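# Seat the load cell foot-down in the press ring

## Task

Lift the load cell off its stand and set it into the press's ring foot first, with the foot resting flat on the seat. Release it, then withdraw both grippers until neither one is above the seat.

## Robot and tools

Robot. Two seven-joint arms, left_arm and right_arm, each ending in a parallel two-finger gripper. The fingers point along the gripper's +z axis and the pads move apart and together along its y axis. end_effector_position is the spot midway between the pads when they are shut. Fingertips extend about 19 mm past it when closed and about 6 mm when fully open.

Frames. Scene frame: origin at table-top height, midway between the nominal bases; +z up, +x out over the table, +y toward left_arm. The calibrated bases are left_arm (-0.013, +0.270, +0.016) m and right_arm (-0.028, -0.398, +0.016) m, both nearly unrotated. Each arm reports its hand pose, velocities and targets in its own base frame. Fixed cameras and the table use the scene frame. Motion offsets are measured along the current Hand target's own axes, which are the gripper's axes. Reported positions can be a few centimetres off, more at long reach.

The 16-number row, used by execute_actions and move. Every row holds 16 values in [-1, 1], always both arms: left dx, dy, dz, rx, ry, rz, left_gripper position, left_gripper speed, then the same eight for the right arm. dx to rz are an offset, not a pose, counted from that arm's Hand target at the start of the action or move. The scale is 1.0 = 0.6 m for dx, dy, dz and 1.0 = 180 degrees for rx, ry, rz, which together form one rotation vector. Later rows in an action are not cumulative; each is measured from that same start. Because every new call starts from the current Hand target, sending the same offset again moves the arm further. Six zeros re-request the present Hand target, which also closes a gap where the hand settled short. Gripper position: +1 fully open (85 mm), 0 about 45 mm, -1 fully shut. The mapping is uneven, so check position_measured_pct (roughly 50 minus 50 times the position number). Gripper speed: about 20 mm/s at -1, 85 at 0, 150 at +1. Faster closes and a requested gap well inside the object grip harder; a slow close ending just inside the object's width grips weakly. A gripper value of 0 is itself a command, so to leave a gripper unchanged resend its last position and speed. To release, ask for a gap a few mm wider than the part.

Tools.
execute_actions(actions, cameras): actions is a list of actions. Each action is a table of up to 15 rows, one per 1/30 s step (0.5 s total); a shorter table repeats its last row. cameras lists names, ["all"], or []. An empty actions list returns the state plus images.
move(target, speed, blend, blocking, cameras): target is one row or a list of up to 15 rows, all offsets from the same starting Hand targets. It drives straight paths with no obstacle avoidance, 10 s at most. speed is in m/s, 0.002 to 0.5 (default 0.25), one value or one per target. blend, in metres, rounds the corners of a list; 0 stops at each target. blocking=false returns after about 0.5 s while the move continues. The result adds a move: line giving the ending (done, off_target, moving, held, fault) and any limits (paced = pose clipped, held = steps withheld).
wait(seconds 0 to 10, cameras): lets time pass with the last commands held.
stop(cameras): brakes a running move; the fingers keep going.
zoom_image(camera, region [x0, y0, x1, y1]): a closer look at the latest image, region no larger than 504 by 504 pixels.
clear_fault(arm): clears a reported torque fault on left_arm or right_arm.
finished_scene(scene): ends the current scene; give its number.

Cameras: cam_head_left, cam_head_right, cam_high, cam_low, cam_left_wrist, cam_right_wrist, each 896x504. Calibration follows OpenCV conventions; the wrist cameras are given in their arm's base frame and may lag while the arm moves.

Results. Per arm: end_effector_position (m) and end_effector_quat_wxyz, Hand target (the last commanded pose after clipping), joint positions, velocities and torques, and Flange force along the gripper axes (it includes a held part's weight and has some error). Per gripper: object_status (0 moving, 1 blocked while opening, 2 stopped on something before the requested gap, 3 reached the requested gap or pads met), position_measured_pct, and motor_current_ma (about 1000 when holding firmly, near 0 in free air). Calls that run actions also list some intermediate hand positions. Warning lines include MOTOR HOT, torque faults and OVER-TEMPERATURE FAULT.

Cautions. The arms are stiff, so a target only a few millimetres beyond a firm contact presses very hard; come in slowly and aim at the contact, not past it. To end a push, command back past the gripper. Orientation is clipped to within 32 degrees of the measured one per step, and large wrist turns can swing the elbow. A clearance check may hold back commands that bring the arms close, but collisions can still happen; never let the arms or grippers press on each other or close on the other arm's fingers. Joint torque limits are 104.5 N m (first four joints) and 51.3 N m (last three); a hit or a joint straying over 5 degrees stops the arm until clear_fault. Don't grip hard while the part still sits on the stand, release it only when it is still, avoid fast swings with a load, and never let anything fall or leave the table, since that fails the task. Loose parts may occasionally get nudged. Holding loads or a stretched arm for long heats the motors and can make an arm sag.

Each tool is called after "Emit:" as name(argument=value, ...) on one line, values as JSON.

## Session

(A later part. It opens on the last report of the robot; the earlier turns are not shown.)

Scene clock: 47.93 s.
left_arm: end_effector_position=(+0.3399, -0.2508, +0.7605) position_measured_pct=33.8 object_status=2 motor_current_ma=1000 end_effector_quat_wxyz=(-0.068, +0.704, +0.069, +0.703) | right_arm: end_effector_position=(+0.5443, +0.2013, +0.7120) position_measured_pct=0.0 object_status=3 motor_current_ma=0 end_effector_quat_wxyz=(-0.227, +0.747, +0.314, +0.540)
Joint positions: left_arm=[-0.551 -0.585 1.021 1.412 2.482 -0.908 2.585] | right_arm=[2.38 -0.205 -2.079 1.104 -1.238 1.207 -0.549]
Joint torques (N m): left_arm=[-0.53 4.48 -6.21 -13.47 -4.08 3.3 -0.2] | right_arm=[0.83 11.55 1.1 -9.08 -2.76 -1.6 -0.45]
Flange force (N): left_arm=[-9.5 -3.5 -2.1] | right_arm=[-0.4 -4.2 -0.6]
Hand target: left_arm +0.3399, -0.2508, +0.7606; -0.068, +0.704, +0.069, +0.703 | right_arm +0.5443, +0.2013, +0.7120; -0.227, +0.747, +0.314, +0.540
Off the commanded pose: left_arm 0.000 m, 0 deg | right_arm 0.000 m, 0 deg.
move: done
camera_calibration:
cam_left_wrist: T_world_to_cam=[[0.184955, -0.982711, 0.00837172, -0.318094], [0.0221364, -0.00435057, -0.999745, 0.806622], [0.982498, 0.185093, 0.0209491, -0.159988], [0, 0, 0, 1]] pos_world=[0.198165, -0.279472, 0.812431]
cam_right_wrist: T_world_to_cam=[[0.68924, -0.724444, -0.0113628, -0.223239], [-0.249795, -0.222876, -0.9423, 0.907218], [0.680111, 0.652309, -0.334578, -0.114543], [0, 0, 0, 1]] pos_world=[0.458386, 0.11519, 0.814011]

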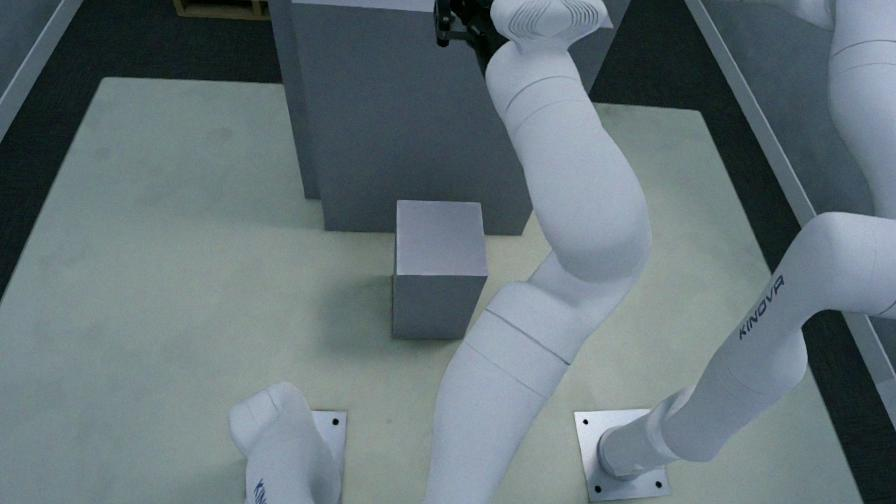

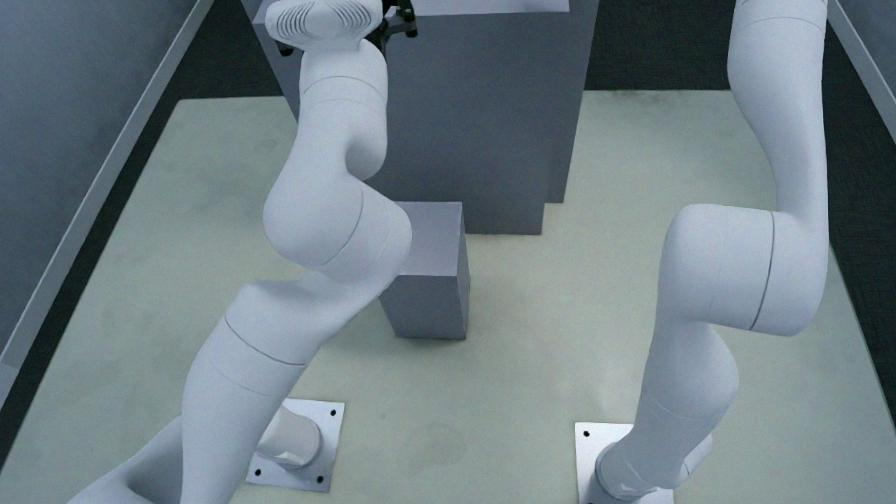

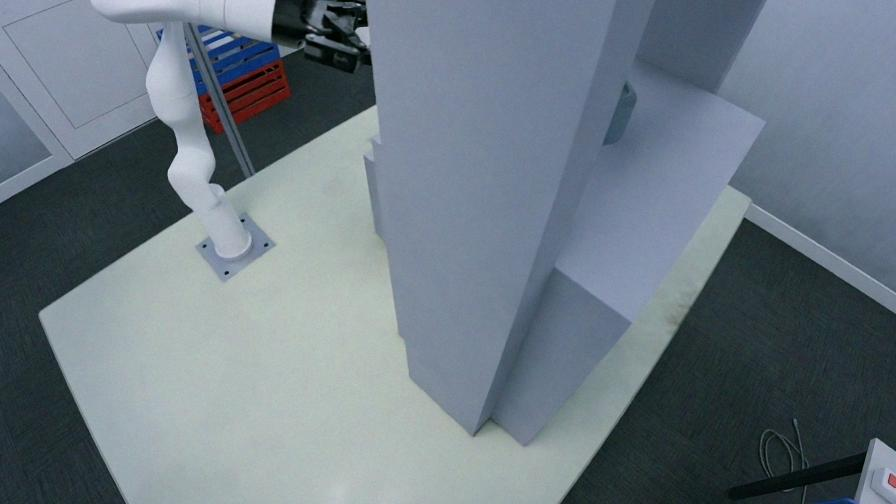

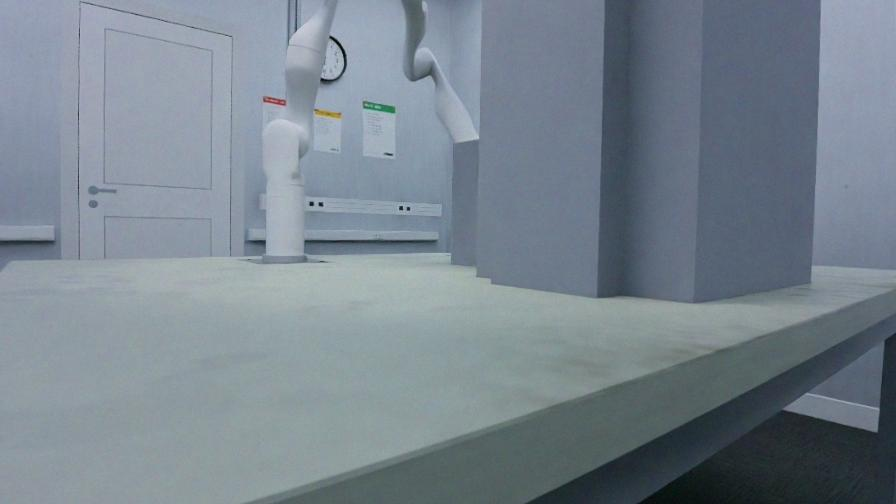

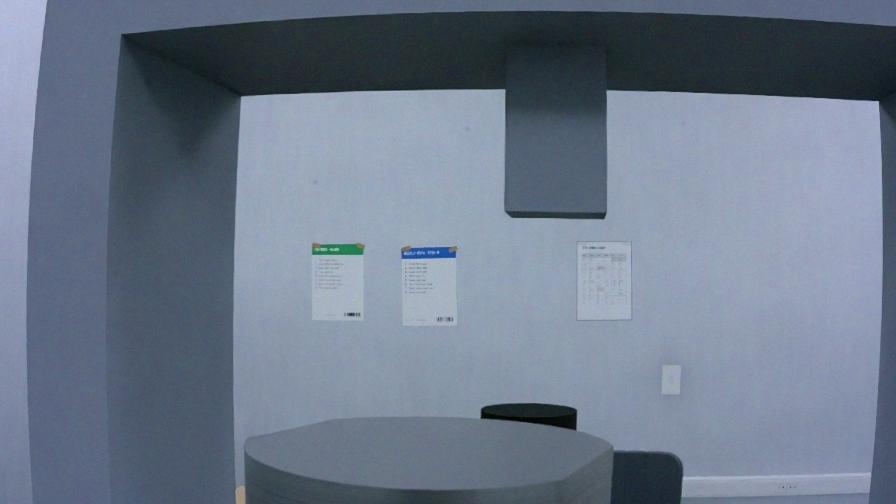

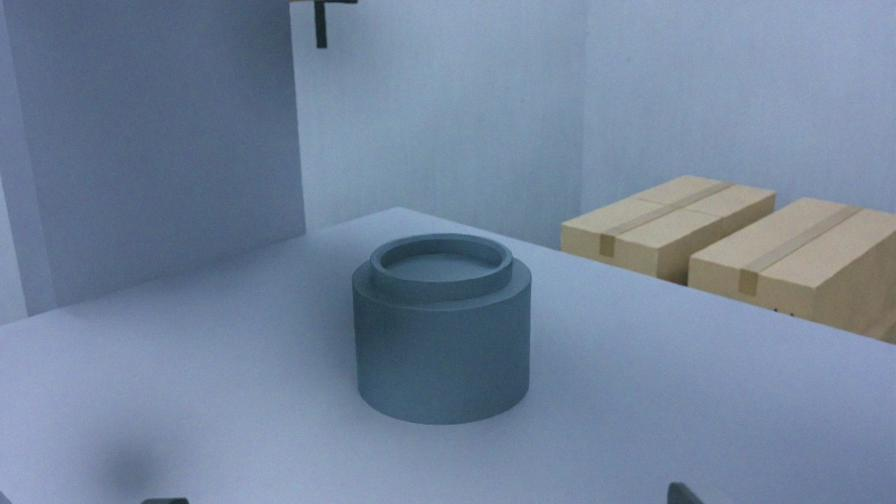

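Emit:
move(target=[0, 0.0842, 0.4555, -0.1111, 0, 0, 0.1, -1.0, 0, 0, 0, 0, 0, 0, 1.0, 1.0], speed=0.12, cameras=["cam_head_left","cam_head_right","cam_high","cam_left_wrist","cam_right_wrist"])

Scene clock: 52.03 s.
left_arm: end_effector_position=(+0.6178, -0.2476, +0.7604) position_measured_pct=33.8 object_status=2 motor_current_ma=1000 end_effector_quat_wxyz=(+0.055, +0.705, -0.054, +0.705) | right_arm: end_effector_position=(+0.5443, +0.2013, +0.7120) position_measured_pct=0.0 object_status=3 motor_current_ma=0 end_effector_quat_wxyz=(-0.227, +0.747, +0.314, +0.540)
Joint positions: left_arm=[-1.723 -0.207 2.02 1.264 2.588 -0.285 2.296] | right_arm=[2.38 -0.205 -2.079 1.104 -1.238 1.207 -0.549]
Joint torques (N m): left_arm=[-0.41 13.35 -2.33 -17.05 -1.26 4.63 -0.21] | right_arm=[0.84 11.55 1.15 -9.06 -2.78 -1.58 -0.44]
Flange force (N): left_arm=no reading | right_arm=[-0.3 -4.4 -0.6]
Hand target: left_arm +0.6178, -0.2476, +0.7604; +0.055, +0.705, -0.054, +0.705 | right_arm +0.5443, +0.2013, +0.7120; -0.227, +0.747, +0.314, +0.540
Off the commanded pose: left_arm 0.000 m, 0 deg | right_arm 0.000 m, 0 deg.
move: done
camera_calibration:
cam_left_wrist: T_world_to_cam=[[-0.162215, -0.986718, 0.00863092, -0.152972], [0.0198603, -0.0120097, -0.999731, 0.799771], [0.986556, -0.161999, 0.0215447, -0.522516], [0, 0, 0, 1]] pos_world=[0.474793, -0.225983, 0.812133]
cam_right_wrist: T_world_to_cam=[[0.68924, -0.724444, -0.0113628, -0.223239], [-0.249795, -0.222876, -0.9423, 0.907218], [0.680111, 0.652309, -0.334578, -0.114543], [0, 0, 0, 1]] pos_world=[0.458386, 0.11519, 0.814011]
Images, in order (width x height): cam_head_left 896x504, cam_head_right 896x504, cam_high 896x504, cam_left_wrist 896x504, cam_right_wrist 896x504.

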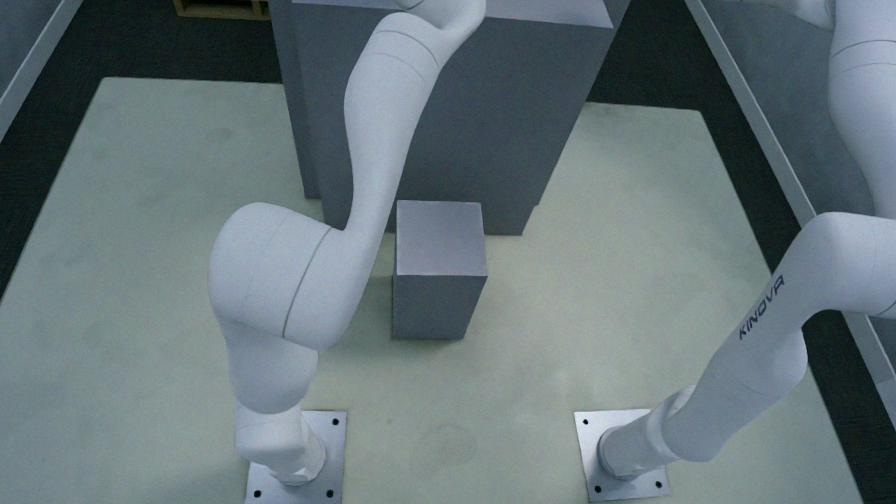

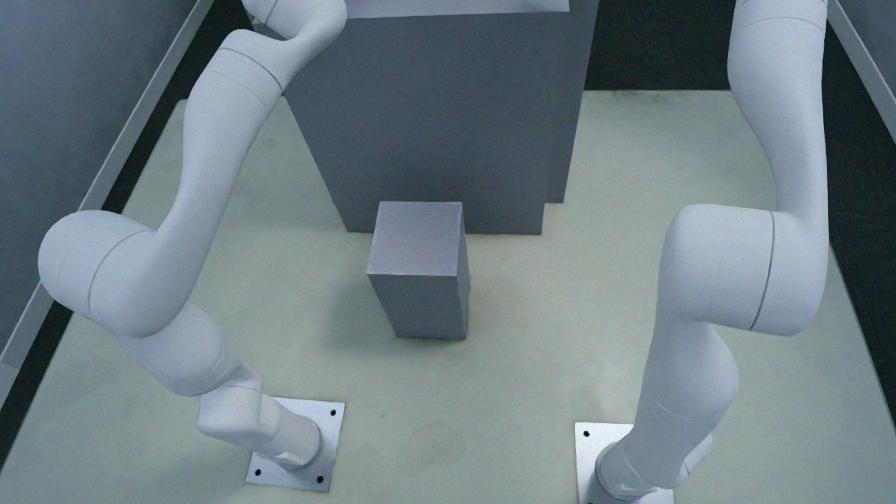

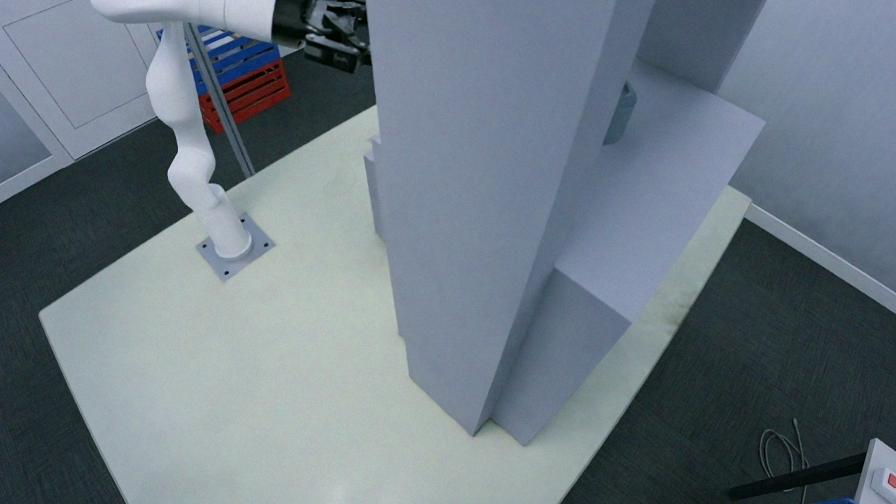

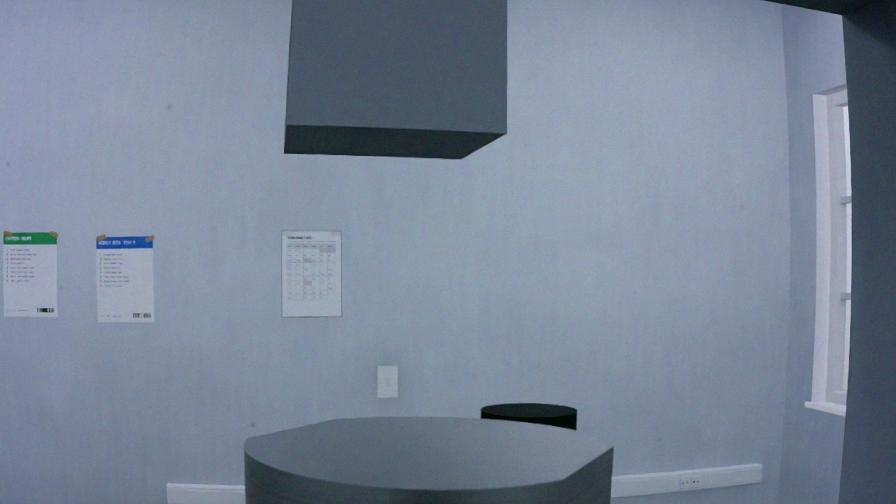

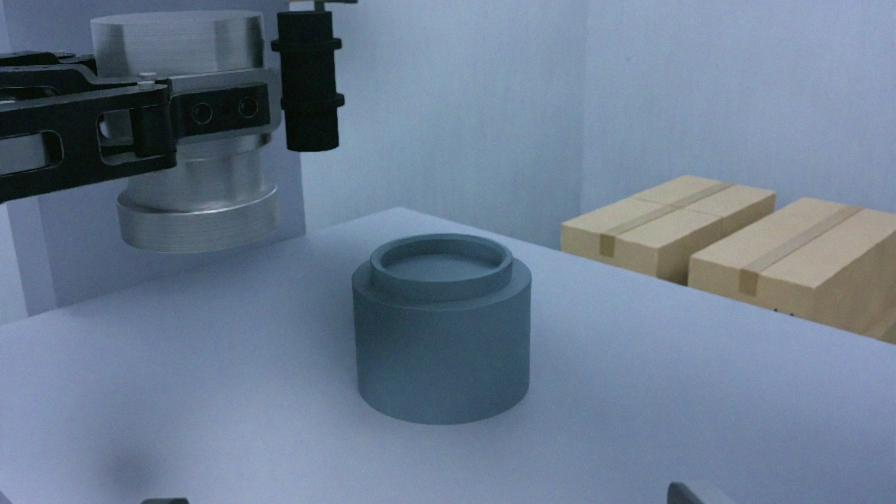

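Emit:
move(target=[0, -0.0352, 0.2092, 0.0556, 0, 0, 0.1, -1.0, 0, 0, 0, 0, 0, 0, 1.0, 1.0], speed=0.08, cameras=["cam_head_left","cam_head_right","cam_left_wrist","cam_right_wrist"])

Emit:
zoom_image(camera="cam_right_wrist", region=[320, 100, 580, 310])

Scene clock: 54.90 s.
left_arm: end_effector_position=(+0.7450, -0.2460, +0.7603) position_measured_pct=33.8 object_status=2 motor_current_ma=1000 end_effector_quat_wxyz=(-0.007, +0.707, +0.008, +0.707) | right_arm: end_effector_position=(+0.5443, +0.2013, +0.7120) position_measured_pct=0.0 object_status=3 motor_current_ma=0 end_effector_quat_wxyz=(-0.227, +0.747, +0.314, +0.540)
Joint positions: left_arm=[-2.289 -0.567 2.287 0.723 2.948 -0.503 2.162] | right_arm=[2.38 -0.205 -2.079 1.104 -1.238 1.207 -0.549]
Joint torques (N m): left_arm=[-0.5 27.26 -4.7 -15.08 -1.7 4.99 -0.19] | right_arm=[0.85 11.61 1.17 -9.05 -2.77 -1.58 -0.46]
Flange force (N): left_arm=[-11.2 2.8 -1.5] | right_arm=[-0.2 -4.1 -0.5]
Hand target: left_arm +0.7451, -0.2460, +0.7603; -0.007, +0.707, +0.008, +0.707 | right_arm +0.5443, +0.2013, +0.7120; -0.227, +0.747, +0.314, +0.540
Off the commanded pose: left_arm 0.000 m, 0 deg | right_arm 0.000 m, 0 deg.
move: done
camera_calibration:
cam_left_wrist: T_world_to_cam=[[0.0116411, -0.999895, 0.00861058, -0.26361], [0.0212456, -0.00836189, -0.999739, 0.797074], [0.999707, 0.011821, 0.021146, -0.614565], [0, 0, 0, 1]] pos_world=[0.600519, -0.249653, 0.812132]
cam_right_wrist: T_world_to_cam=[[0.68924, -0.724444, -0.0113628, -0.223239], [-0.249795, -0.222876, -0.9423, 0.907218], [0.680111, 0.652309, -0.334578, -0.114543], [0, 0, 0, 1]] pos_world=[0.458386, 0.11519, 0.814011]
Images, in order (width x height): cam_head_left 896x504, cam_head_right 896x504, cam_left_wrist 896x504, cam_right_wrist 896x504.

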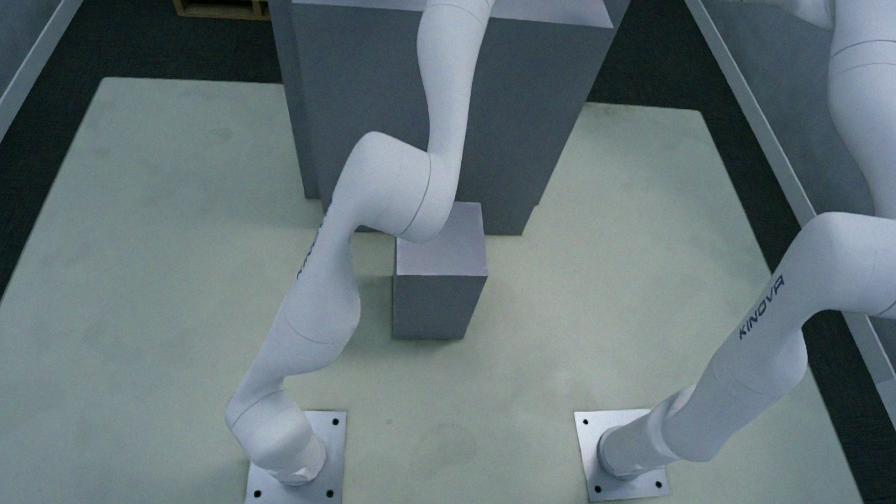

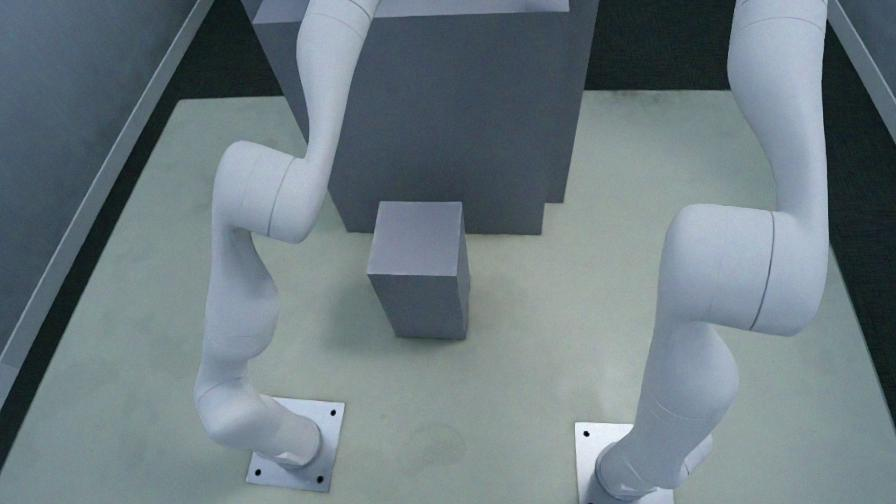

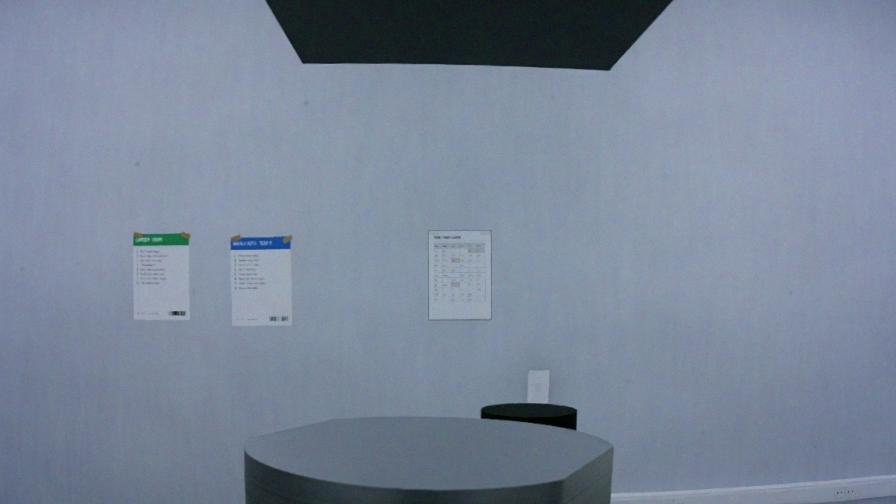

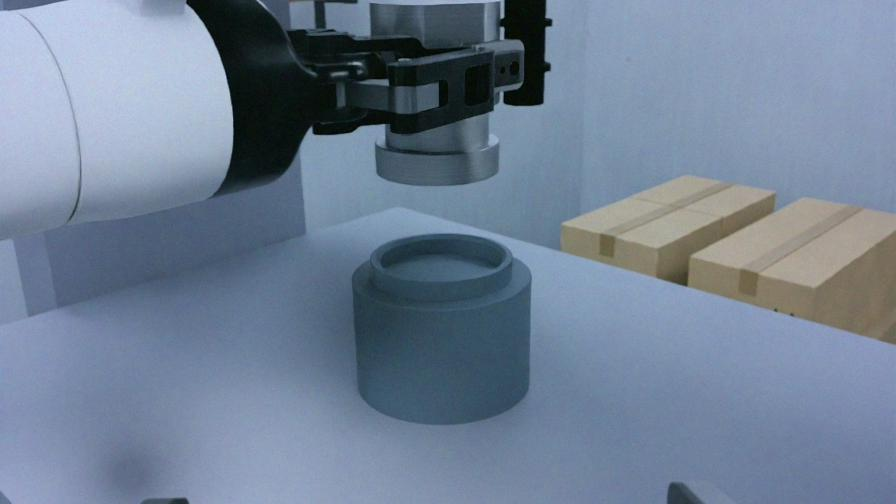

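Scaled by 1.938 from the camera's 896x504 image, which has a finer 1280x720 frame.

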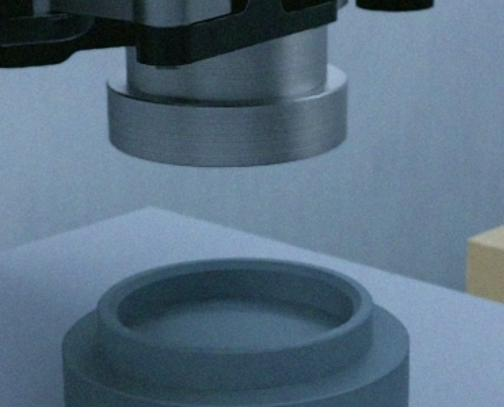

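Emit:
move(target=[-0.05, -0.0058, 0.01, 0, 0, 0, 0.1, -1.0, -0.0718, 0.1718, -0.1532, 0.0845, 0.0438, -0.0215, 1.0, 1.0], speed=0.1, cameras=["cam_right_wrist"])

Emit:
zoom_image(camera="cam_right_wrist", region=[320, 150, 580, 360])

Scene clock: 60.57 s.
left_arm: end_effector_position=(+0.7510, -0.2425, +0.7302) position_measured_pct=33.8 object_status=2 motor_current_ma=1000 end_effector_quat_wxyz=(-0.007, +0.707, +0.008, +0.707) | right_arm: end_effector_position=(+0.5473, +0.0571, +0.6998) position_measured_pct=0.0 object_status=3 motor_current_ma=0 end_effector_quat_wxyz=(-0.326, +0.661, +0.391, +0.551)
Joint positions: left_arm=[-2.237 -0.567 2.228 0.856 2.918 -0.394 2.22] | right_arm=[3.197 -0.462 -2.288 0.945 -1.822 1.855 -0.253]
Joint torques (N m): left_arm=[-0.52 26.62 -5.47 -15.39 -1.5 4.89 -0.2] | right_arm=[0.8 16.8 1.13 -6.51 -3.35 -0.9 -0.44]
Flange force (N): left_arm=[-11.5 2.9 -2.3] | right_arm=[-0.5 -1.8 1.8]
Hand target: left_arm +0.7510, -0.2425, +0.7302; -0.007, +0.707, +0.008, +0.707 | right_arm +0.5473, +0.0571, +0.6998; -0.326, +0.661, +0.391, +0.551
Off the commanded pose: left_arm 0.000 m, 0 deg | right_arm 0.000 m, 0 deg.
move: done
camera_calibration:
cam_right_wrist: T_world_to_cam=[[0.860266, -0.509594, -0.0160046, -0.432545], [-0.116129, -0.165282, -0.979386, 0.813867], [0.496444, 0.844391, -0.201365, -0.0304], [0, 0, 0, 1]] pos_world=[0.481709, -0.0602354, 0.784045]
Images, in order (width x height): cam_right_wrist 896x504.

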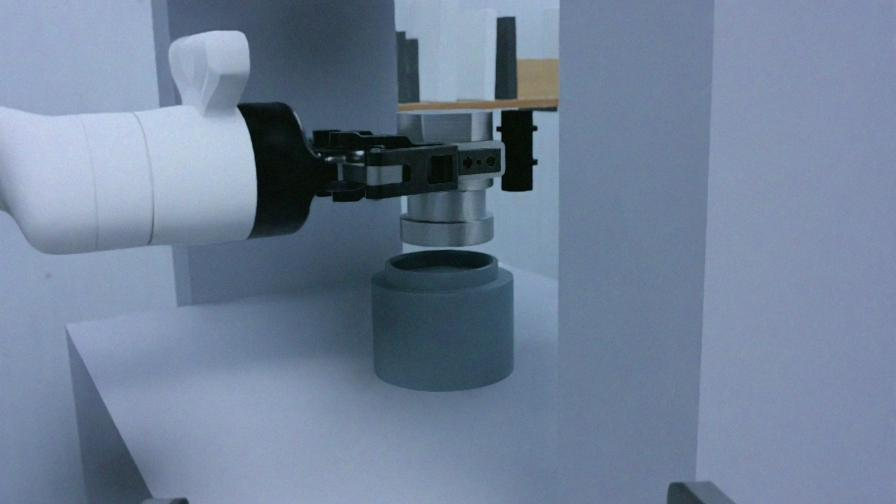

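Scaled by 1.938 from the camera's 896x504 image, which has a finer 1280x720 frame.

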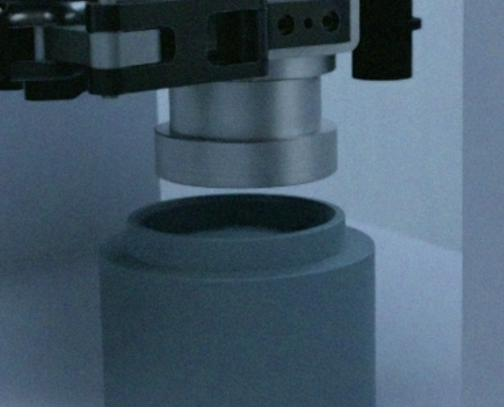

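Emit:
zoom_image(camera="cam_right_wrist", region=[370, 200, 520, 300])

Scaled by 3.360 from the camera's 896x504 image, which has a finer 1280x720 frame.

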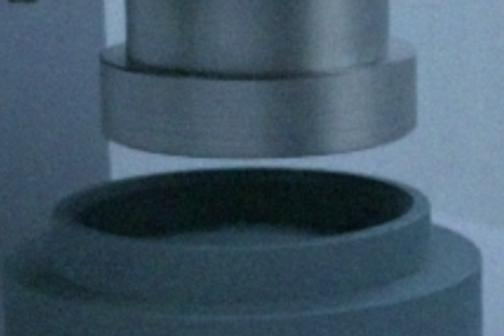

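Emit:
move(target=[0, 0, 0, 0, 0, 0, 0.1, -1.0, 0.0318, -0.3195, 0.1572, -0.175, -0.0071, 0.0339, -1.0, 0.0], speed=0.1, cameras=["cam_right_wrist"])

Emit:
zoom_image(camera="cam_right_wrist", region=[350, 200, 550, 330])

Scene clock: 66.50 s.
left_arm: end_effector_position=(+0.7510, -0.2425, +0.7303) position_measured_pct=33.8 object_status=2 motor_current_ma=1000 end_effector_quat_wxyz=(-0.007, +0.707, +0.008, +0.707) | right_arm: end_effector_position=(+0.4255, +0.2337, +0.7017) position_measured_pct=98.7 object_status=3 motor_current_ma=1000 end_effector_quat_wxyz=(-0.159, +0.750, +0.195, +0.612)
Joint positions: left_arm=[-2.237 -0.567 2.227 0.856 2.918 -0.394 2.22] | right_arm=[2.904 0.309 -3.29 1.625 -0.305 0.469 -1.315]
Joint torques (N m): left_arm=[-0.49 26.6 -5.57 -15.33 -1.5 4.88 -0.18] | right_arm=[0.8 5.97 0.27 -11.17 -0.8 -2.9 -0.39]
Flange force (N): left_arm=[-10.9 2.9 -1.6] | right_arm=[1.8 4.5 0.8]
Hand target: left_arm +0.7510, -0.2425, +0.7303; -0.007, +0.707, +0.008, +0.707 | right_arm +0.4255, +0.2337, +0.7017; -0.159, +0.750, +0.195, +0.612
Off the commanded pose: left_arm 0.000 m, 0 deg | right_arm 0.000 m, 0 deg.
move: done
camera_calibration:
cam_right_wrist: T_world_to_cam=[[0.457891, -0.888875, -0.0153764, 0.0216721], [-0.205833, -0.0891738, -0.974516, 0.847783], [0.864852, 0.449387, -0.223791, -0.167349], [0, 0, 0, 1]] pos_world=[0.30931, 0.170068, 0.78906]
Images, in order (width x height): cam_right_wrist 896x504.

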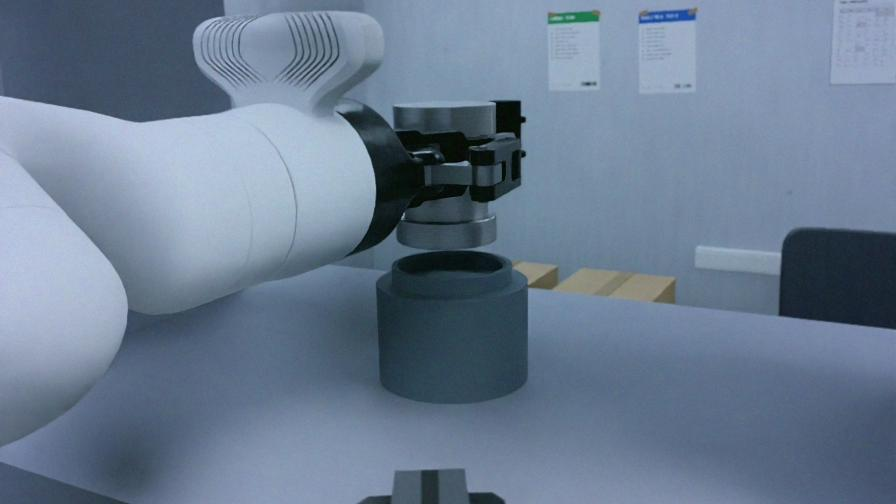

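Scaled by 2.520 from the camera's 896x504 image, which has a finer 1280x720 frame.

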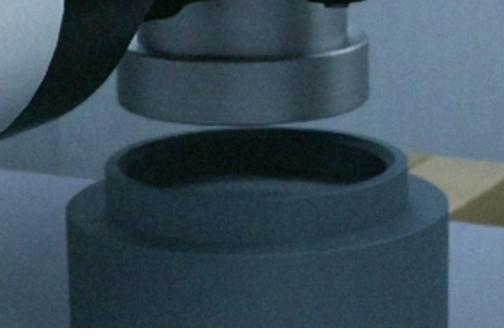

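Emit:
move(target=[-0.0117, 0.014, -0.0155, 0, 0, 0, 0.1, -1.0, 0, 0, 0, 0, 0, 0, -1.0, 0.0], speed=0.05, cameras=["cam_right_wrist"])

Emit:
zoom_image(camera="cam_right_wrist", region=[370, 210, 530, 310])

Scene clock: 68.00 s.
left_arm: end_effector_position=(+0.7418, -0.2510, +0.7233) position_measured_pct=33.8 object_status=2 motor_current_ma=1000 end_effector_quat_wxyz=(-0.007, +0.707, +0.008, +0.707) | right_arm: end_effector_position=(+0.4255, +0.2337, +0.7017) position_measured_pct=98.7 object_status=3 motor_current_ma=1000 end_effector_quat_wxyz=(-0.159, +0.750, +0.195, +0.612)
Joint positions: left_arm=[-2.175 -0.565 2.175 0.906 2.893 -0.375 2.262] | right_arm=[2.904 0.309 -3.29 1.625 -0.305 0.469 -1.315]
Joint torques (N m): left_arm=[-0.43 25.87 -5.87 -15.53 -1.51 4.73 -0.19] | right_arm=[0.84 6.02 0.17 -11.1 -0.82 -2.9 -0.43]
Flange force (N): left_arm=[-12.5 2.1 -3.2] | right_arm=[2.0 5.3 0.9]
Hand target: left_arm +0.7418, -0.2511, +0.7233; -0.007, +0.707, +0.008, +0.707 | right_arm +0.4255, +0.2337, +0.7017; -0.159, +0.750, +0.195, +0.612
Off the commanded pose: left_arm 0.000 m, 0 deg | right_arm 0.000 m, 0 deg.
move: done
camera_calibration:
cam_right_wrist: T_world_to_cam=[[0.457908, -0.888868, -0.0152892, 0.021597], [-0.205876, -0.0892966, -0.974495, 0.847801], [0.864833, 0.449377, -0.223886, -0.167267], [0, 0, 0, 1]] pos_world=[0.30931, 0.170069, 0.78906]
Images, in order (width x height): cam_right_wrist 896x504.

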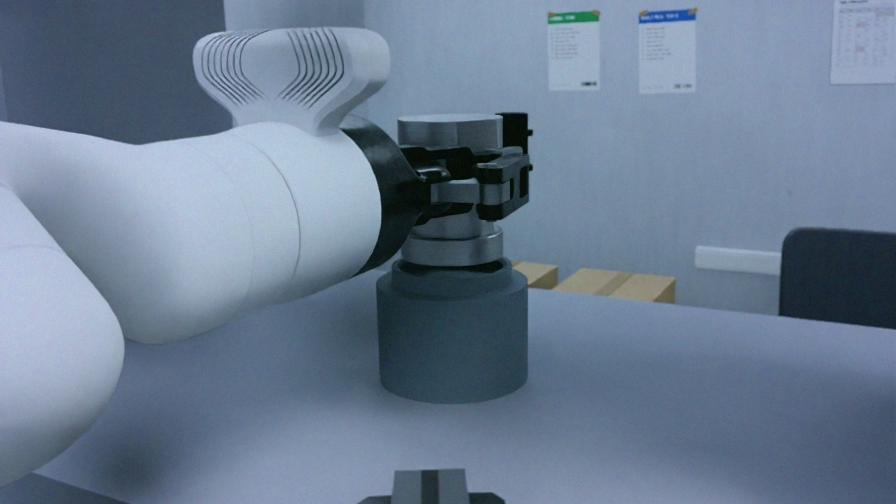

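Scaled by 3.150 from the camera's 896x504 image, which has a finer 1280x720 frame.

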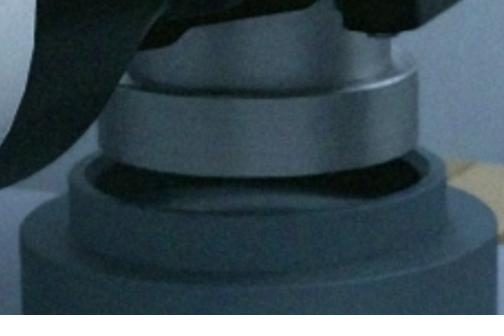

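Emit:
move(target=[-0.0083, 0.0, 0.0, 0, 0, 0, 0.1, -1.0, 0, 0, 0, 0, 0, 0, -1.0, 0.0], speed=0.02, cameras=["cam_right_wrist"])

Emit:
zoom_image(camera="cam_right_wrist", region=[370, 210, 530, 310])

Scene clock: 69.13 s.
left_arm: end_effector_position=(+0.7418, -0.2511, +0.7183) position_measured_pct=33.8 object_status=2 motor_current_ma=1000 end_effector_quat_wxyz=(-0.007, +0.707, +0.008, +0.707) | right_arm: end_effector_position=(+0.4255, +0.2337, +0.7017) position_measured_pct=98.7 object_status=3 motor_current_ma=1000 end_effector_quat_wxyz=(-0.159, +0.750, +0.195, +0.612)
Joint positions: left_arm=[-2.163 -0.566 2.161 0.927 2.888 -0.359 2.274] | right_arm=[2.904 0.309 -3.29 1.625 -0.305 0.469 -1.315]
Joint torques (N m): left_arm=[-0.45 25.72 -6.05 -15.3 -1.46 4.74 -0.27] | right_arm=[0.9 5.94 0.15 -11.11 -0.83 -2.89 -0.45]
Flange force (N): left_arm=[-11.5 2.9 -2.4] | right_arm=[1.7 5.6 0.7]
Hand target: left_arm +0.7418, -0.2511, +0.7183; -0.007, +0.707, +0.008, +0.707 | right_arm +0.4255, +0.2337, +0.7017; -0.159, +0.750, +0.195, +0.612
Off the commanded pose: left_arm 0.000 m, 0 deg | right_arm 0.000 m, 0 deg.
move: done
camera_calibration:
cam_right_wrist: T_world_to_cam=[[0.457908, -0.888868, -0.0152892, 0.021597], [-0.205876, -0.0892966, -0.974495, 0.847801], [0.864833, 0.449377, -0.223886, -0.167267], [0, 0, 0, 1]] pos_world=[0.30931, 0.170069, 0.78906]
Images, in order (width x height): cam_right_wrist 896x504.

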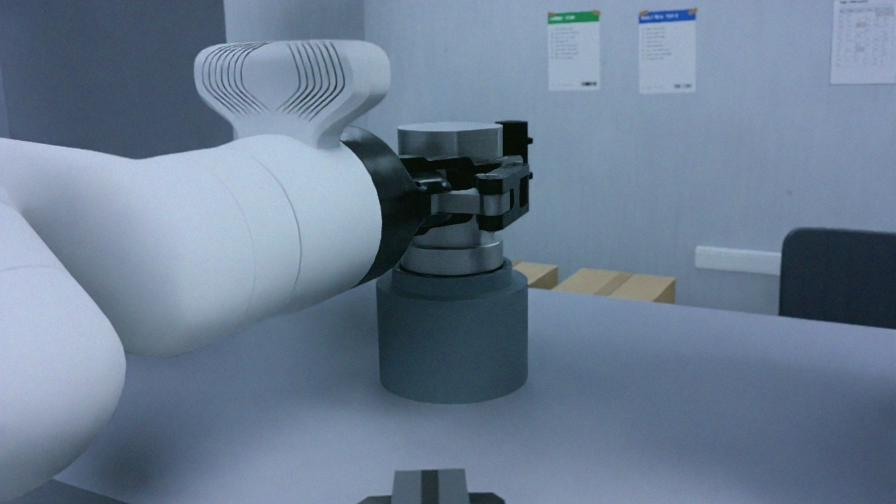

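Scaled by 3.150 from the camera's 896x504 image, which has a finer 1280x720 frame.

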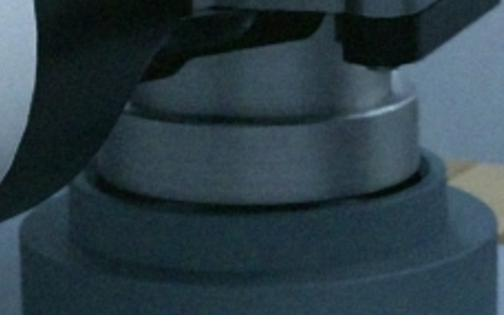

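Emit:
move(target=[-0.005, -0.0006, -0.0003, 0, 0, 0, 0.1, -1.0, 0, 0, 0, 0, 0, 0, -1.0, 0.0], speed=0.01, cameras=["cam_right_wrist"])

Emit:
zoom_image(camera="cam_right_wrist", region=[370, 210, 530, 310])

Scene clock: 70.13 s.
left_arm: end_effector_position=(+0.7416, -0.2507, +0.7154) position_measured_pct=33.8 object_status=2 motor_current_ma=1000 end_effector_quat_wxyz=(-0.007, +0.707, +0.008, +0.707) | right_arm: end_effector_position=(+0.4255, +0.2337, +0.7017) position_measured_pct=98.7 object_status=3 motor_current_ma=1000 end_effector_quat_wxyz=(-0.159, +0.750, +0.195, +0.612)
Joint positions: left_arm=[-2.155 -0.567 2.152 0.941 2.885 -0.348 2.281] | right_arm=[2.904 0.309 -3.29 1.625 -0.305 0.469 -1.315]
Joint torques (N m): left_arm=[0.62 23.24 -4.57 -13.05 -1.04 3.44 -0.17] | right_arm=[0.81 5.98 0.11 -11.12 -0.8 -2.9 -0.43]
Flange force (N): left_arm=[-7.3 2.2 0.5] | right_arm=[1.8 5.5 0.7]
Hand target: left_arm +0.7416, -0.2507, +0.7153; -0.007, +0.707, +0.008, +0.707 | right_arm +0.4255, +0.2337, +0.7017; -0.159, +0.750, +0.195, +0.612
Off the commanded pose: left_arm 0.000 m, 0 deg | right_arm 0.000 m, 0 deg.
move: done
camera_calibration:
cam_right_wrist: T_world_to_cam=[[0.457908, -0.888868, -0.0152892, 0.021597], [-0.205876, -0.0892966, -0.974495, 0.847801], [0.864833, 0.449377, -0.223886, -0.167267], [0, 0, 0, 1]] pos_world=[0.30931, 0.170069, 0.78906]
Images, in order (width x height): cam_right_wrist 896x504.

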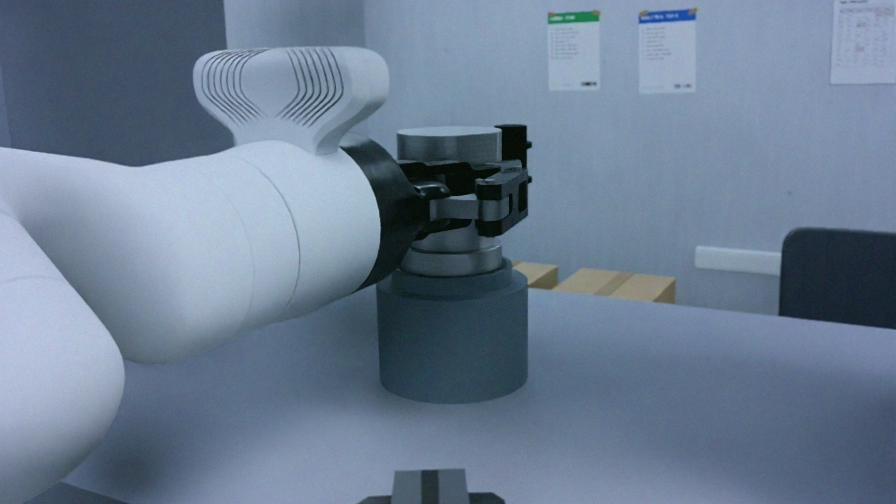

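Scaled by 3.150 from the camera's 896x504 image, which has a finer 1280x720 frame.

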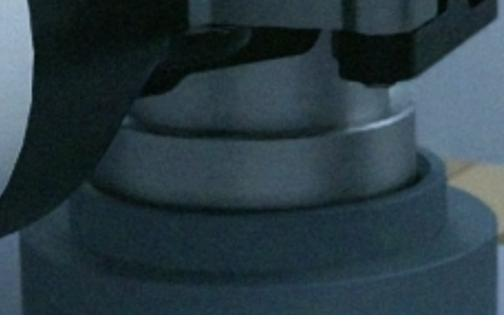

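Emit:
zoom_image(camera="cam_right_wrist", region=[385, 235, 475, 295])

Emit:
zoom_image(camera="cam_right_wrist", region=[440, 235, 530, 295])

Scaled by 5.600 from the camera's 896x504 image, which has a finer 1280x720 frame.

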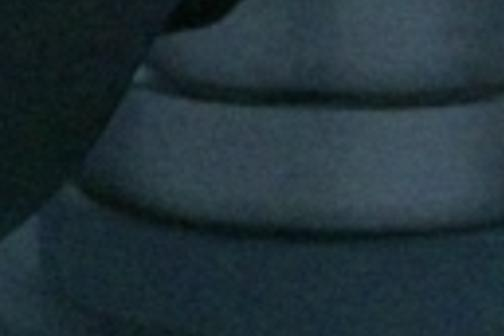

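Scaled by 5.600 from the camera's 896x504 image, which has a finer 1280x720 frame.

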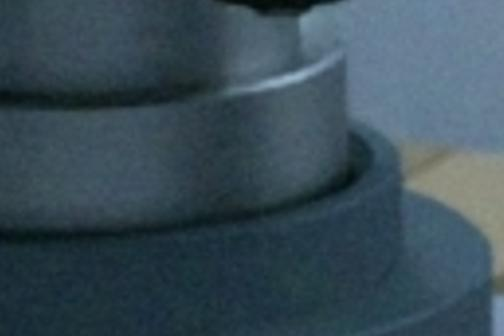

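Emit:
move(target=[0.0033, 0, 0, 0, 0, 0, 0.1, -1.0, 0.0037, 0.3561, 0.0337, 0.175, 0.0071, -0.0339, -1.0, 0.0], speed=0.12, cameras=["cam_right_wrist"])

Emit:
zoom_image(camera="cam_right_wrist", region=[370, 200, 520, 300])

Emit:
zoom_image(camera="cam_right_wrist", region=[375, 225, 455, 285])

Emit:
zoom_image(camera="cam_right_wrist", region=[435, 225, 515, 285])

Scene clock: 74.20 s.
left_arm: end_effector_position=(+0.7416, -0.2507, +0.7173) position_measured_pct=33.8 object_status=2 motor_current_ma=1000 end_effector_quat_wxyz=(-0.007, +0.707, +0.008, +0.707) | right_arm: end_effector_position=(+0.5473, +0.0570, +0.6998) position_measured_pct=98.7 object_status=3 motor_current_ma=1000 end_effector_quat_wxyz=(-0.326, +0.661, +0.391, +0.551)
Joint positions: left_arm=[-2.16 -0.566 2.158 0.933 2.887 -0.355 2.277] | right_arm=[3.17 -0.481 -2.212 0.944 -1.872 1.883 -0.261]
Joint torques (N m): left_arm=[-0.48 25.73 -6.14 -15.35 -1.47 4.67 -0.2] | right_arm=[0.99 16.83 1.25 -6.22 -3.26 -0.92 -0.46]
Flange force (N): left_arm=[-11.6 2.7 -2.3] | right_arm=[-0.9 -2.7 2.3]
Hand target: left_arm +0.7416, -0.2507, +0.7173; -0.007, +0.707, +0.008, +0.707 | right_arm +0.5473, +0.0570, +0.6998; -0.326, +0.661, +0.391, +0.551
Off the commanded pose: left_arm 0.000 m, 0 deg | right_arm 0.000 m, 0 deg.
move: done
camera_calibration:
cam_right_wrist: T_world_to_cam=[[0.860266, -0.509594, -0.0160046, -0.432596], [-0.116129, -0.165282, -0.979386, 0.81385], [0.496444, 0.844391, -0.201365, -0.0303156], [0, 0, 0, 1]] pos_world=[0.481709, -0.0603354, 0.784045]
Images, in order (width x height): cam_right_wrist 896x504.

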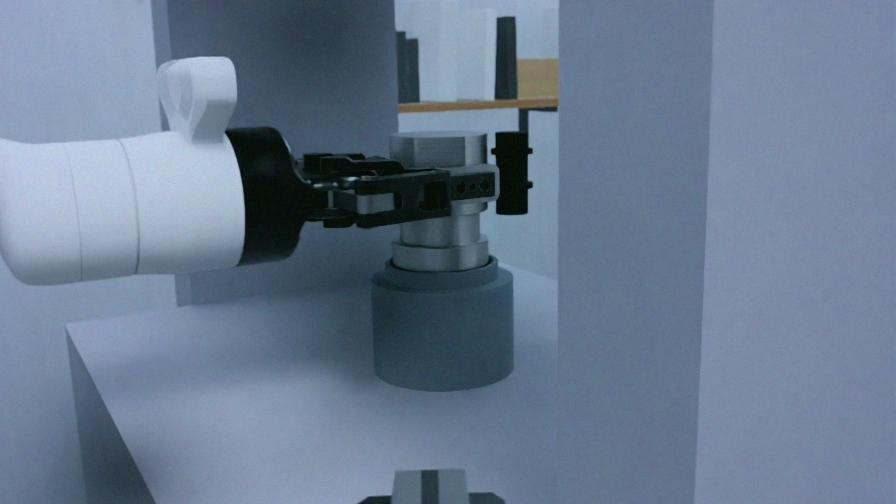

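Scaled by 3.360 from the camera's 896x504 image, which has a finer 1280x720 frame.

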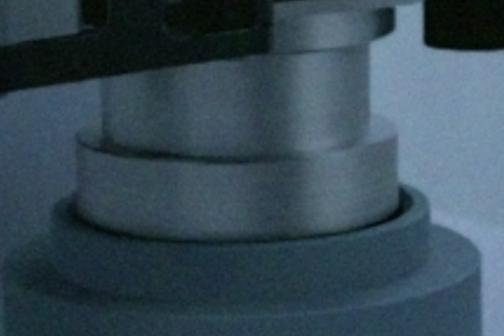

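Scaled by 6.300 from the camera's 896x504 image, which has a finer 1280x720 frame.

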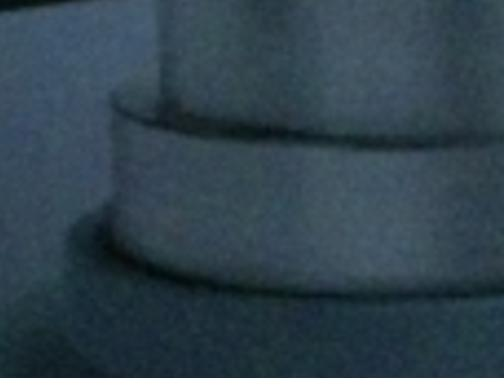

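Scaled by 6.300 from the camera's 896x504 image, which has a finer 1280x720 frame.

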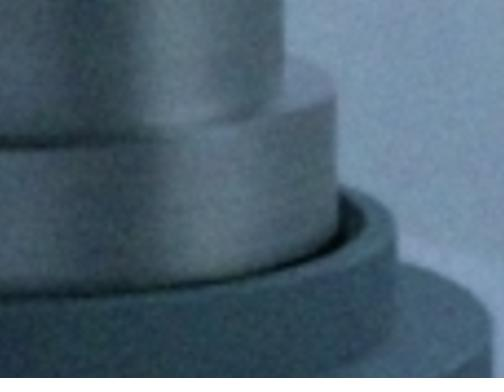

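Emit:
move(target=[[0, -0.0003, 0.0017, 0, 0, 0, 0.1, -1.0, 0, 0, 0, 0, 0, 0, -1.0, 0.0],[-0.0067, -0.0003, 0.0017, 0, 0, 0, 0.1, -1.0, 0, 0, 0, 0, 0, 0, -1.0, 0.0]], speed=0.012, cameras=["cam_right_wrist"])

Emit:
zoom_image(camera="cam_right_wrist", region=[370, 200, 520, 300])

Scene clock: 75.83 s.
left_arm: end_effector_position=(+0.7426, -0.2505, +0.7132) position_measured_pct=33.8 object_status=2 motor_current_ma=1000 end_effector_quat_wxyz=(-0.007, +0.707, +0.008, +0.707) | right_arm: end_effector_position=(+0.5473, +0.0570, +0.6998) position_measured_pct=98.7 object_status=3 motor_current_ma=1000 end_effector_quat_wxyz=(-0.326, +0.661, +0.391, +0.551)
Joint positions: left_arm=[-2.155 -0.569 2.15 0.946 2.885 -0.343 2.284] | right_arm=[3.17 -0.481 -2.212 0.944 -1.872 1.883 -0.261]
Joint torques (N m): left_arm=[-0.53 25.61 -6.27 -15.46 -1.42 4.65 -0.17] | right_arm=[0.8 16.83 1.26 -6.35 -3.3 -0.92 -0.48]
Flange force (N): left_arm=[-12.1 2.3 -3.1] | right_arm=[-1.3 -2.7 2.0]
Hand target: left_arm +0.7426, -0.2505, +0.7132; -0.007, +0.707, +0.008, +0.707 | right_arm +0.5473, +0.0570, +0.6998; -0.326, +0.661, +0.391, +0.551
Off the commanded pose: left_arm 0.000 m, 0 deg | right_arm 0.000 m, 0 deg.
move: done
camera_calibration:
cam_right_wrist: T_world_to_cam=[[0.860267, -0.509593, -0.0160053, -0.432596], [-0.11608, -0.165199, -0.979405, 0.813847], [0.496454, 0.844408, -0.201269, -0.0303943], [0, 0, 0, 1]] pos_world=[0.481709, -0.0603356, 0.784045]
Images, in order (width x height): cam_right_wrist 896x504.

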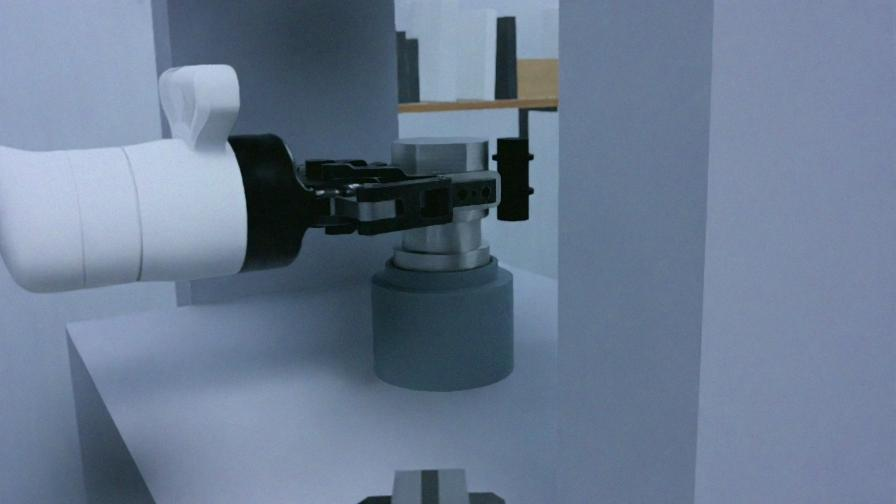

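Scaled by 3.360 from the camera's 896x504 image, which has a finer 1280x720 frame.

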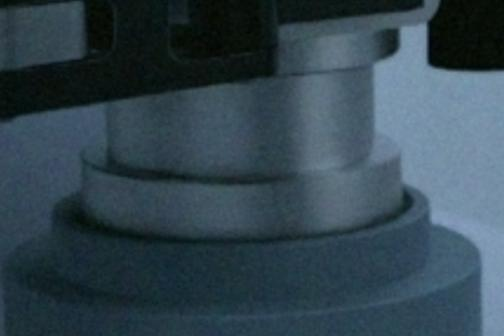

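Emit:
move(target=[-0.0067, 0, 0, 0, 0, 0, 0.1, -1.0, 0, 0, 0, 0, 0, 0, -1.0, 0.0], speed=0.01)

Scene clock: 77.43 s.
left_arm: end_effector_position=(+0.7426, -0.2505, +0.7092) position_measured_pct=33.8 object_status=2 motor_current_ma=1000 end_effector_quat_wxyz=(-0.007, +0.707, +0.008, +0.707) | right_arm: end_effector_position=(+0.5473, +0.0570, +0.6998) position_measured_pct=98.7 object_status=3 motor_current_ma=1000 end_effector_quat_wxyz=(-0.326, +0.661, +0.391, +0.551)
Joint positions: left_arm=[-2.145 -0.571 2.138 0.962 2.882 -0.33 2.293] | right_arm=[3.17 -0.481 -2.212 0.944 -1.872 1.883 -0.261]
Joint torques (N m): left_arm=[-0.38 25.48 -6.56 -15.43 -1.41 4.64 -0.2] | right_arm=[0.8 16.8 1.25 -6.43 -3.27 -0.92 -0.44]
Flange force (N): left_arm=[-11.2 2.2 -1.8] | right_arm=[-1.5 -3.0 2.0]
Hand target: left_arm +0.7426, -0.2505, +0.7092; -0.007, +0.707, +0.008, +0.707 | right_arm +0.5473, +0.0570, +0.6998; -0.326, +0.661, +0.391, +0.551
Off the commanded pose: left_arm 0.000 m, 0 deg | right_arm 0.000 m, 0 deg.
move: done


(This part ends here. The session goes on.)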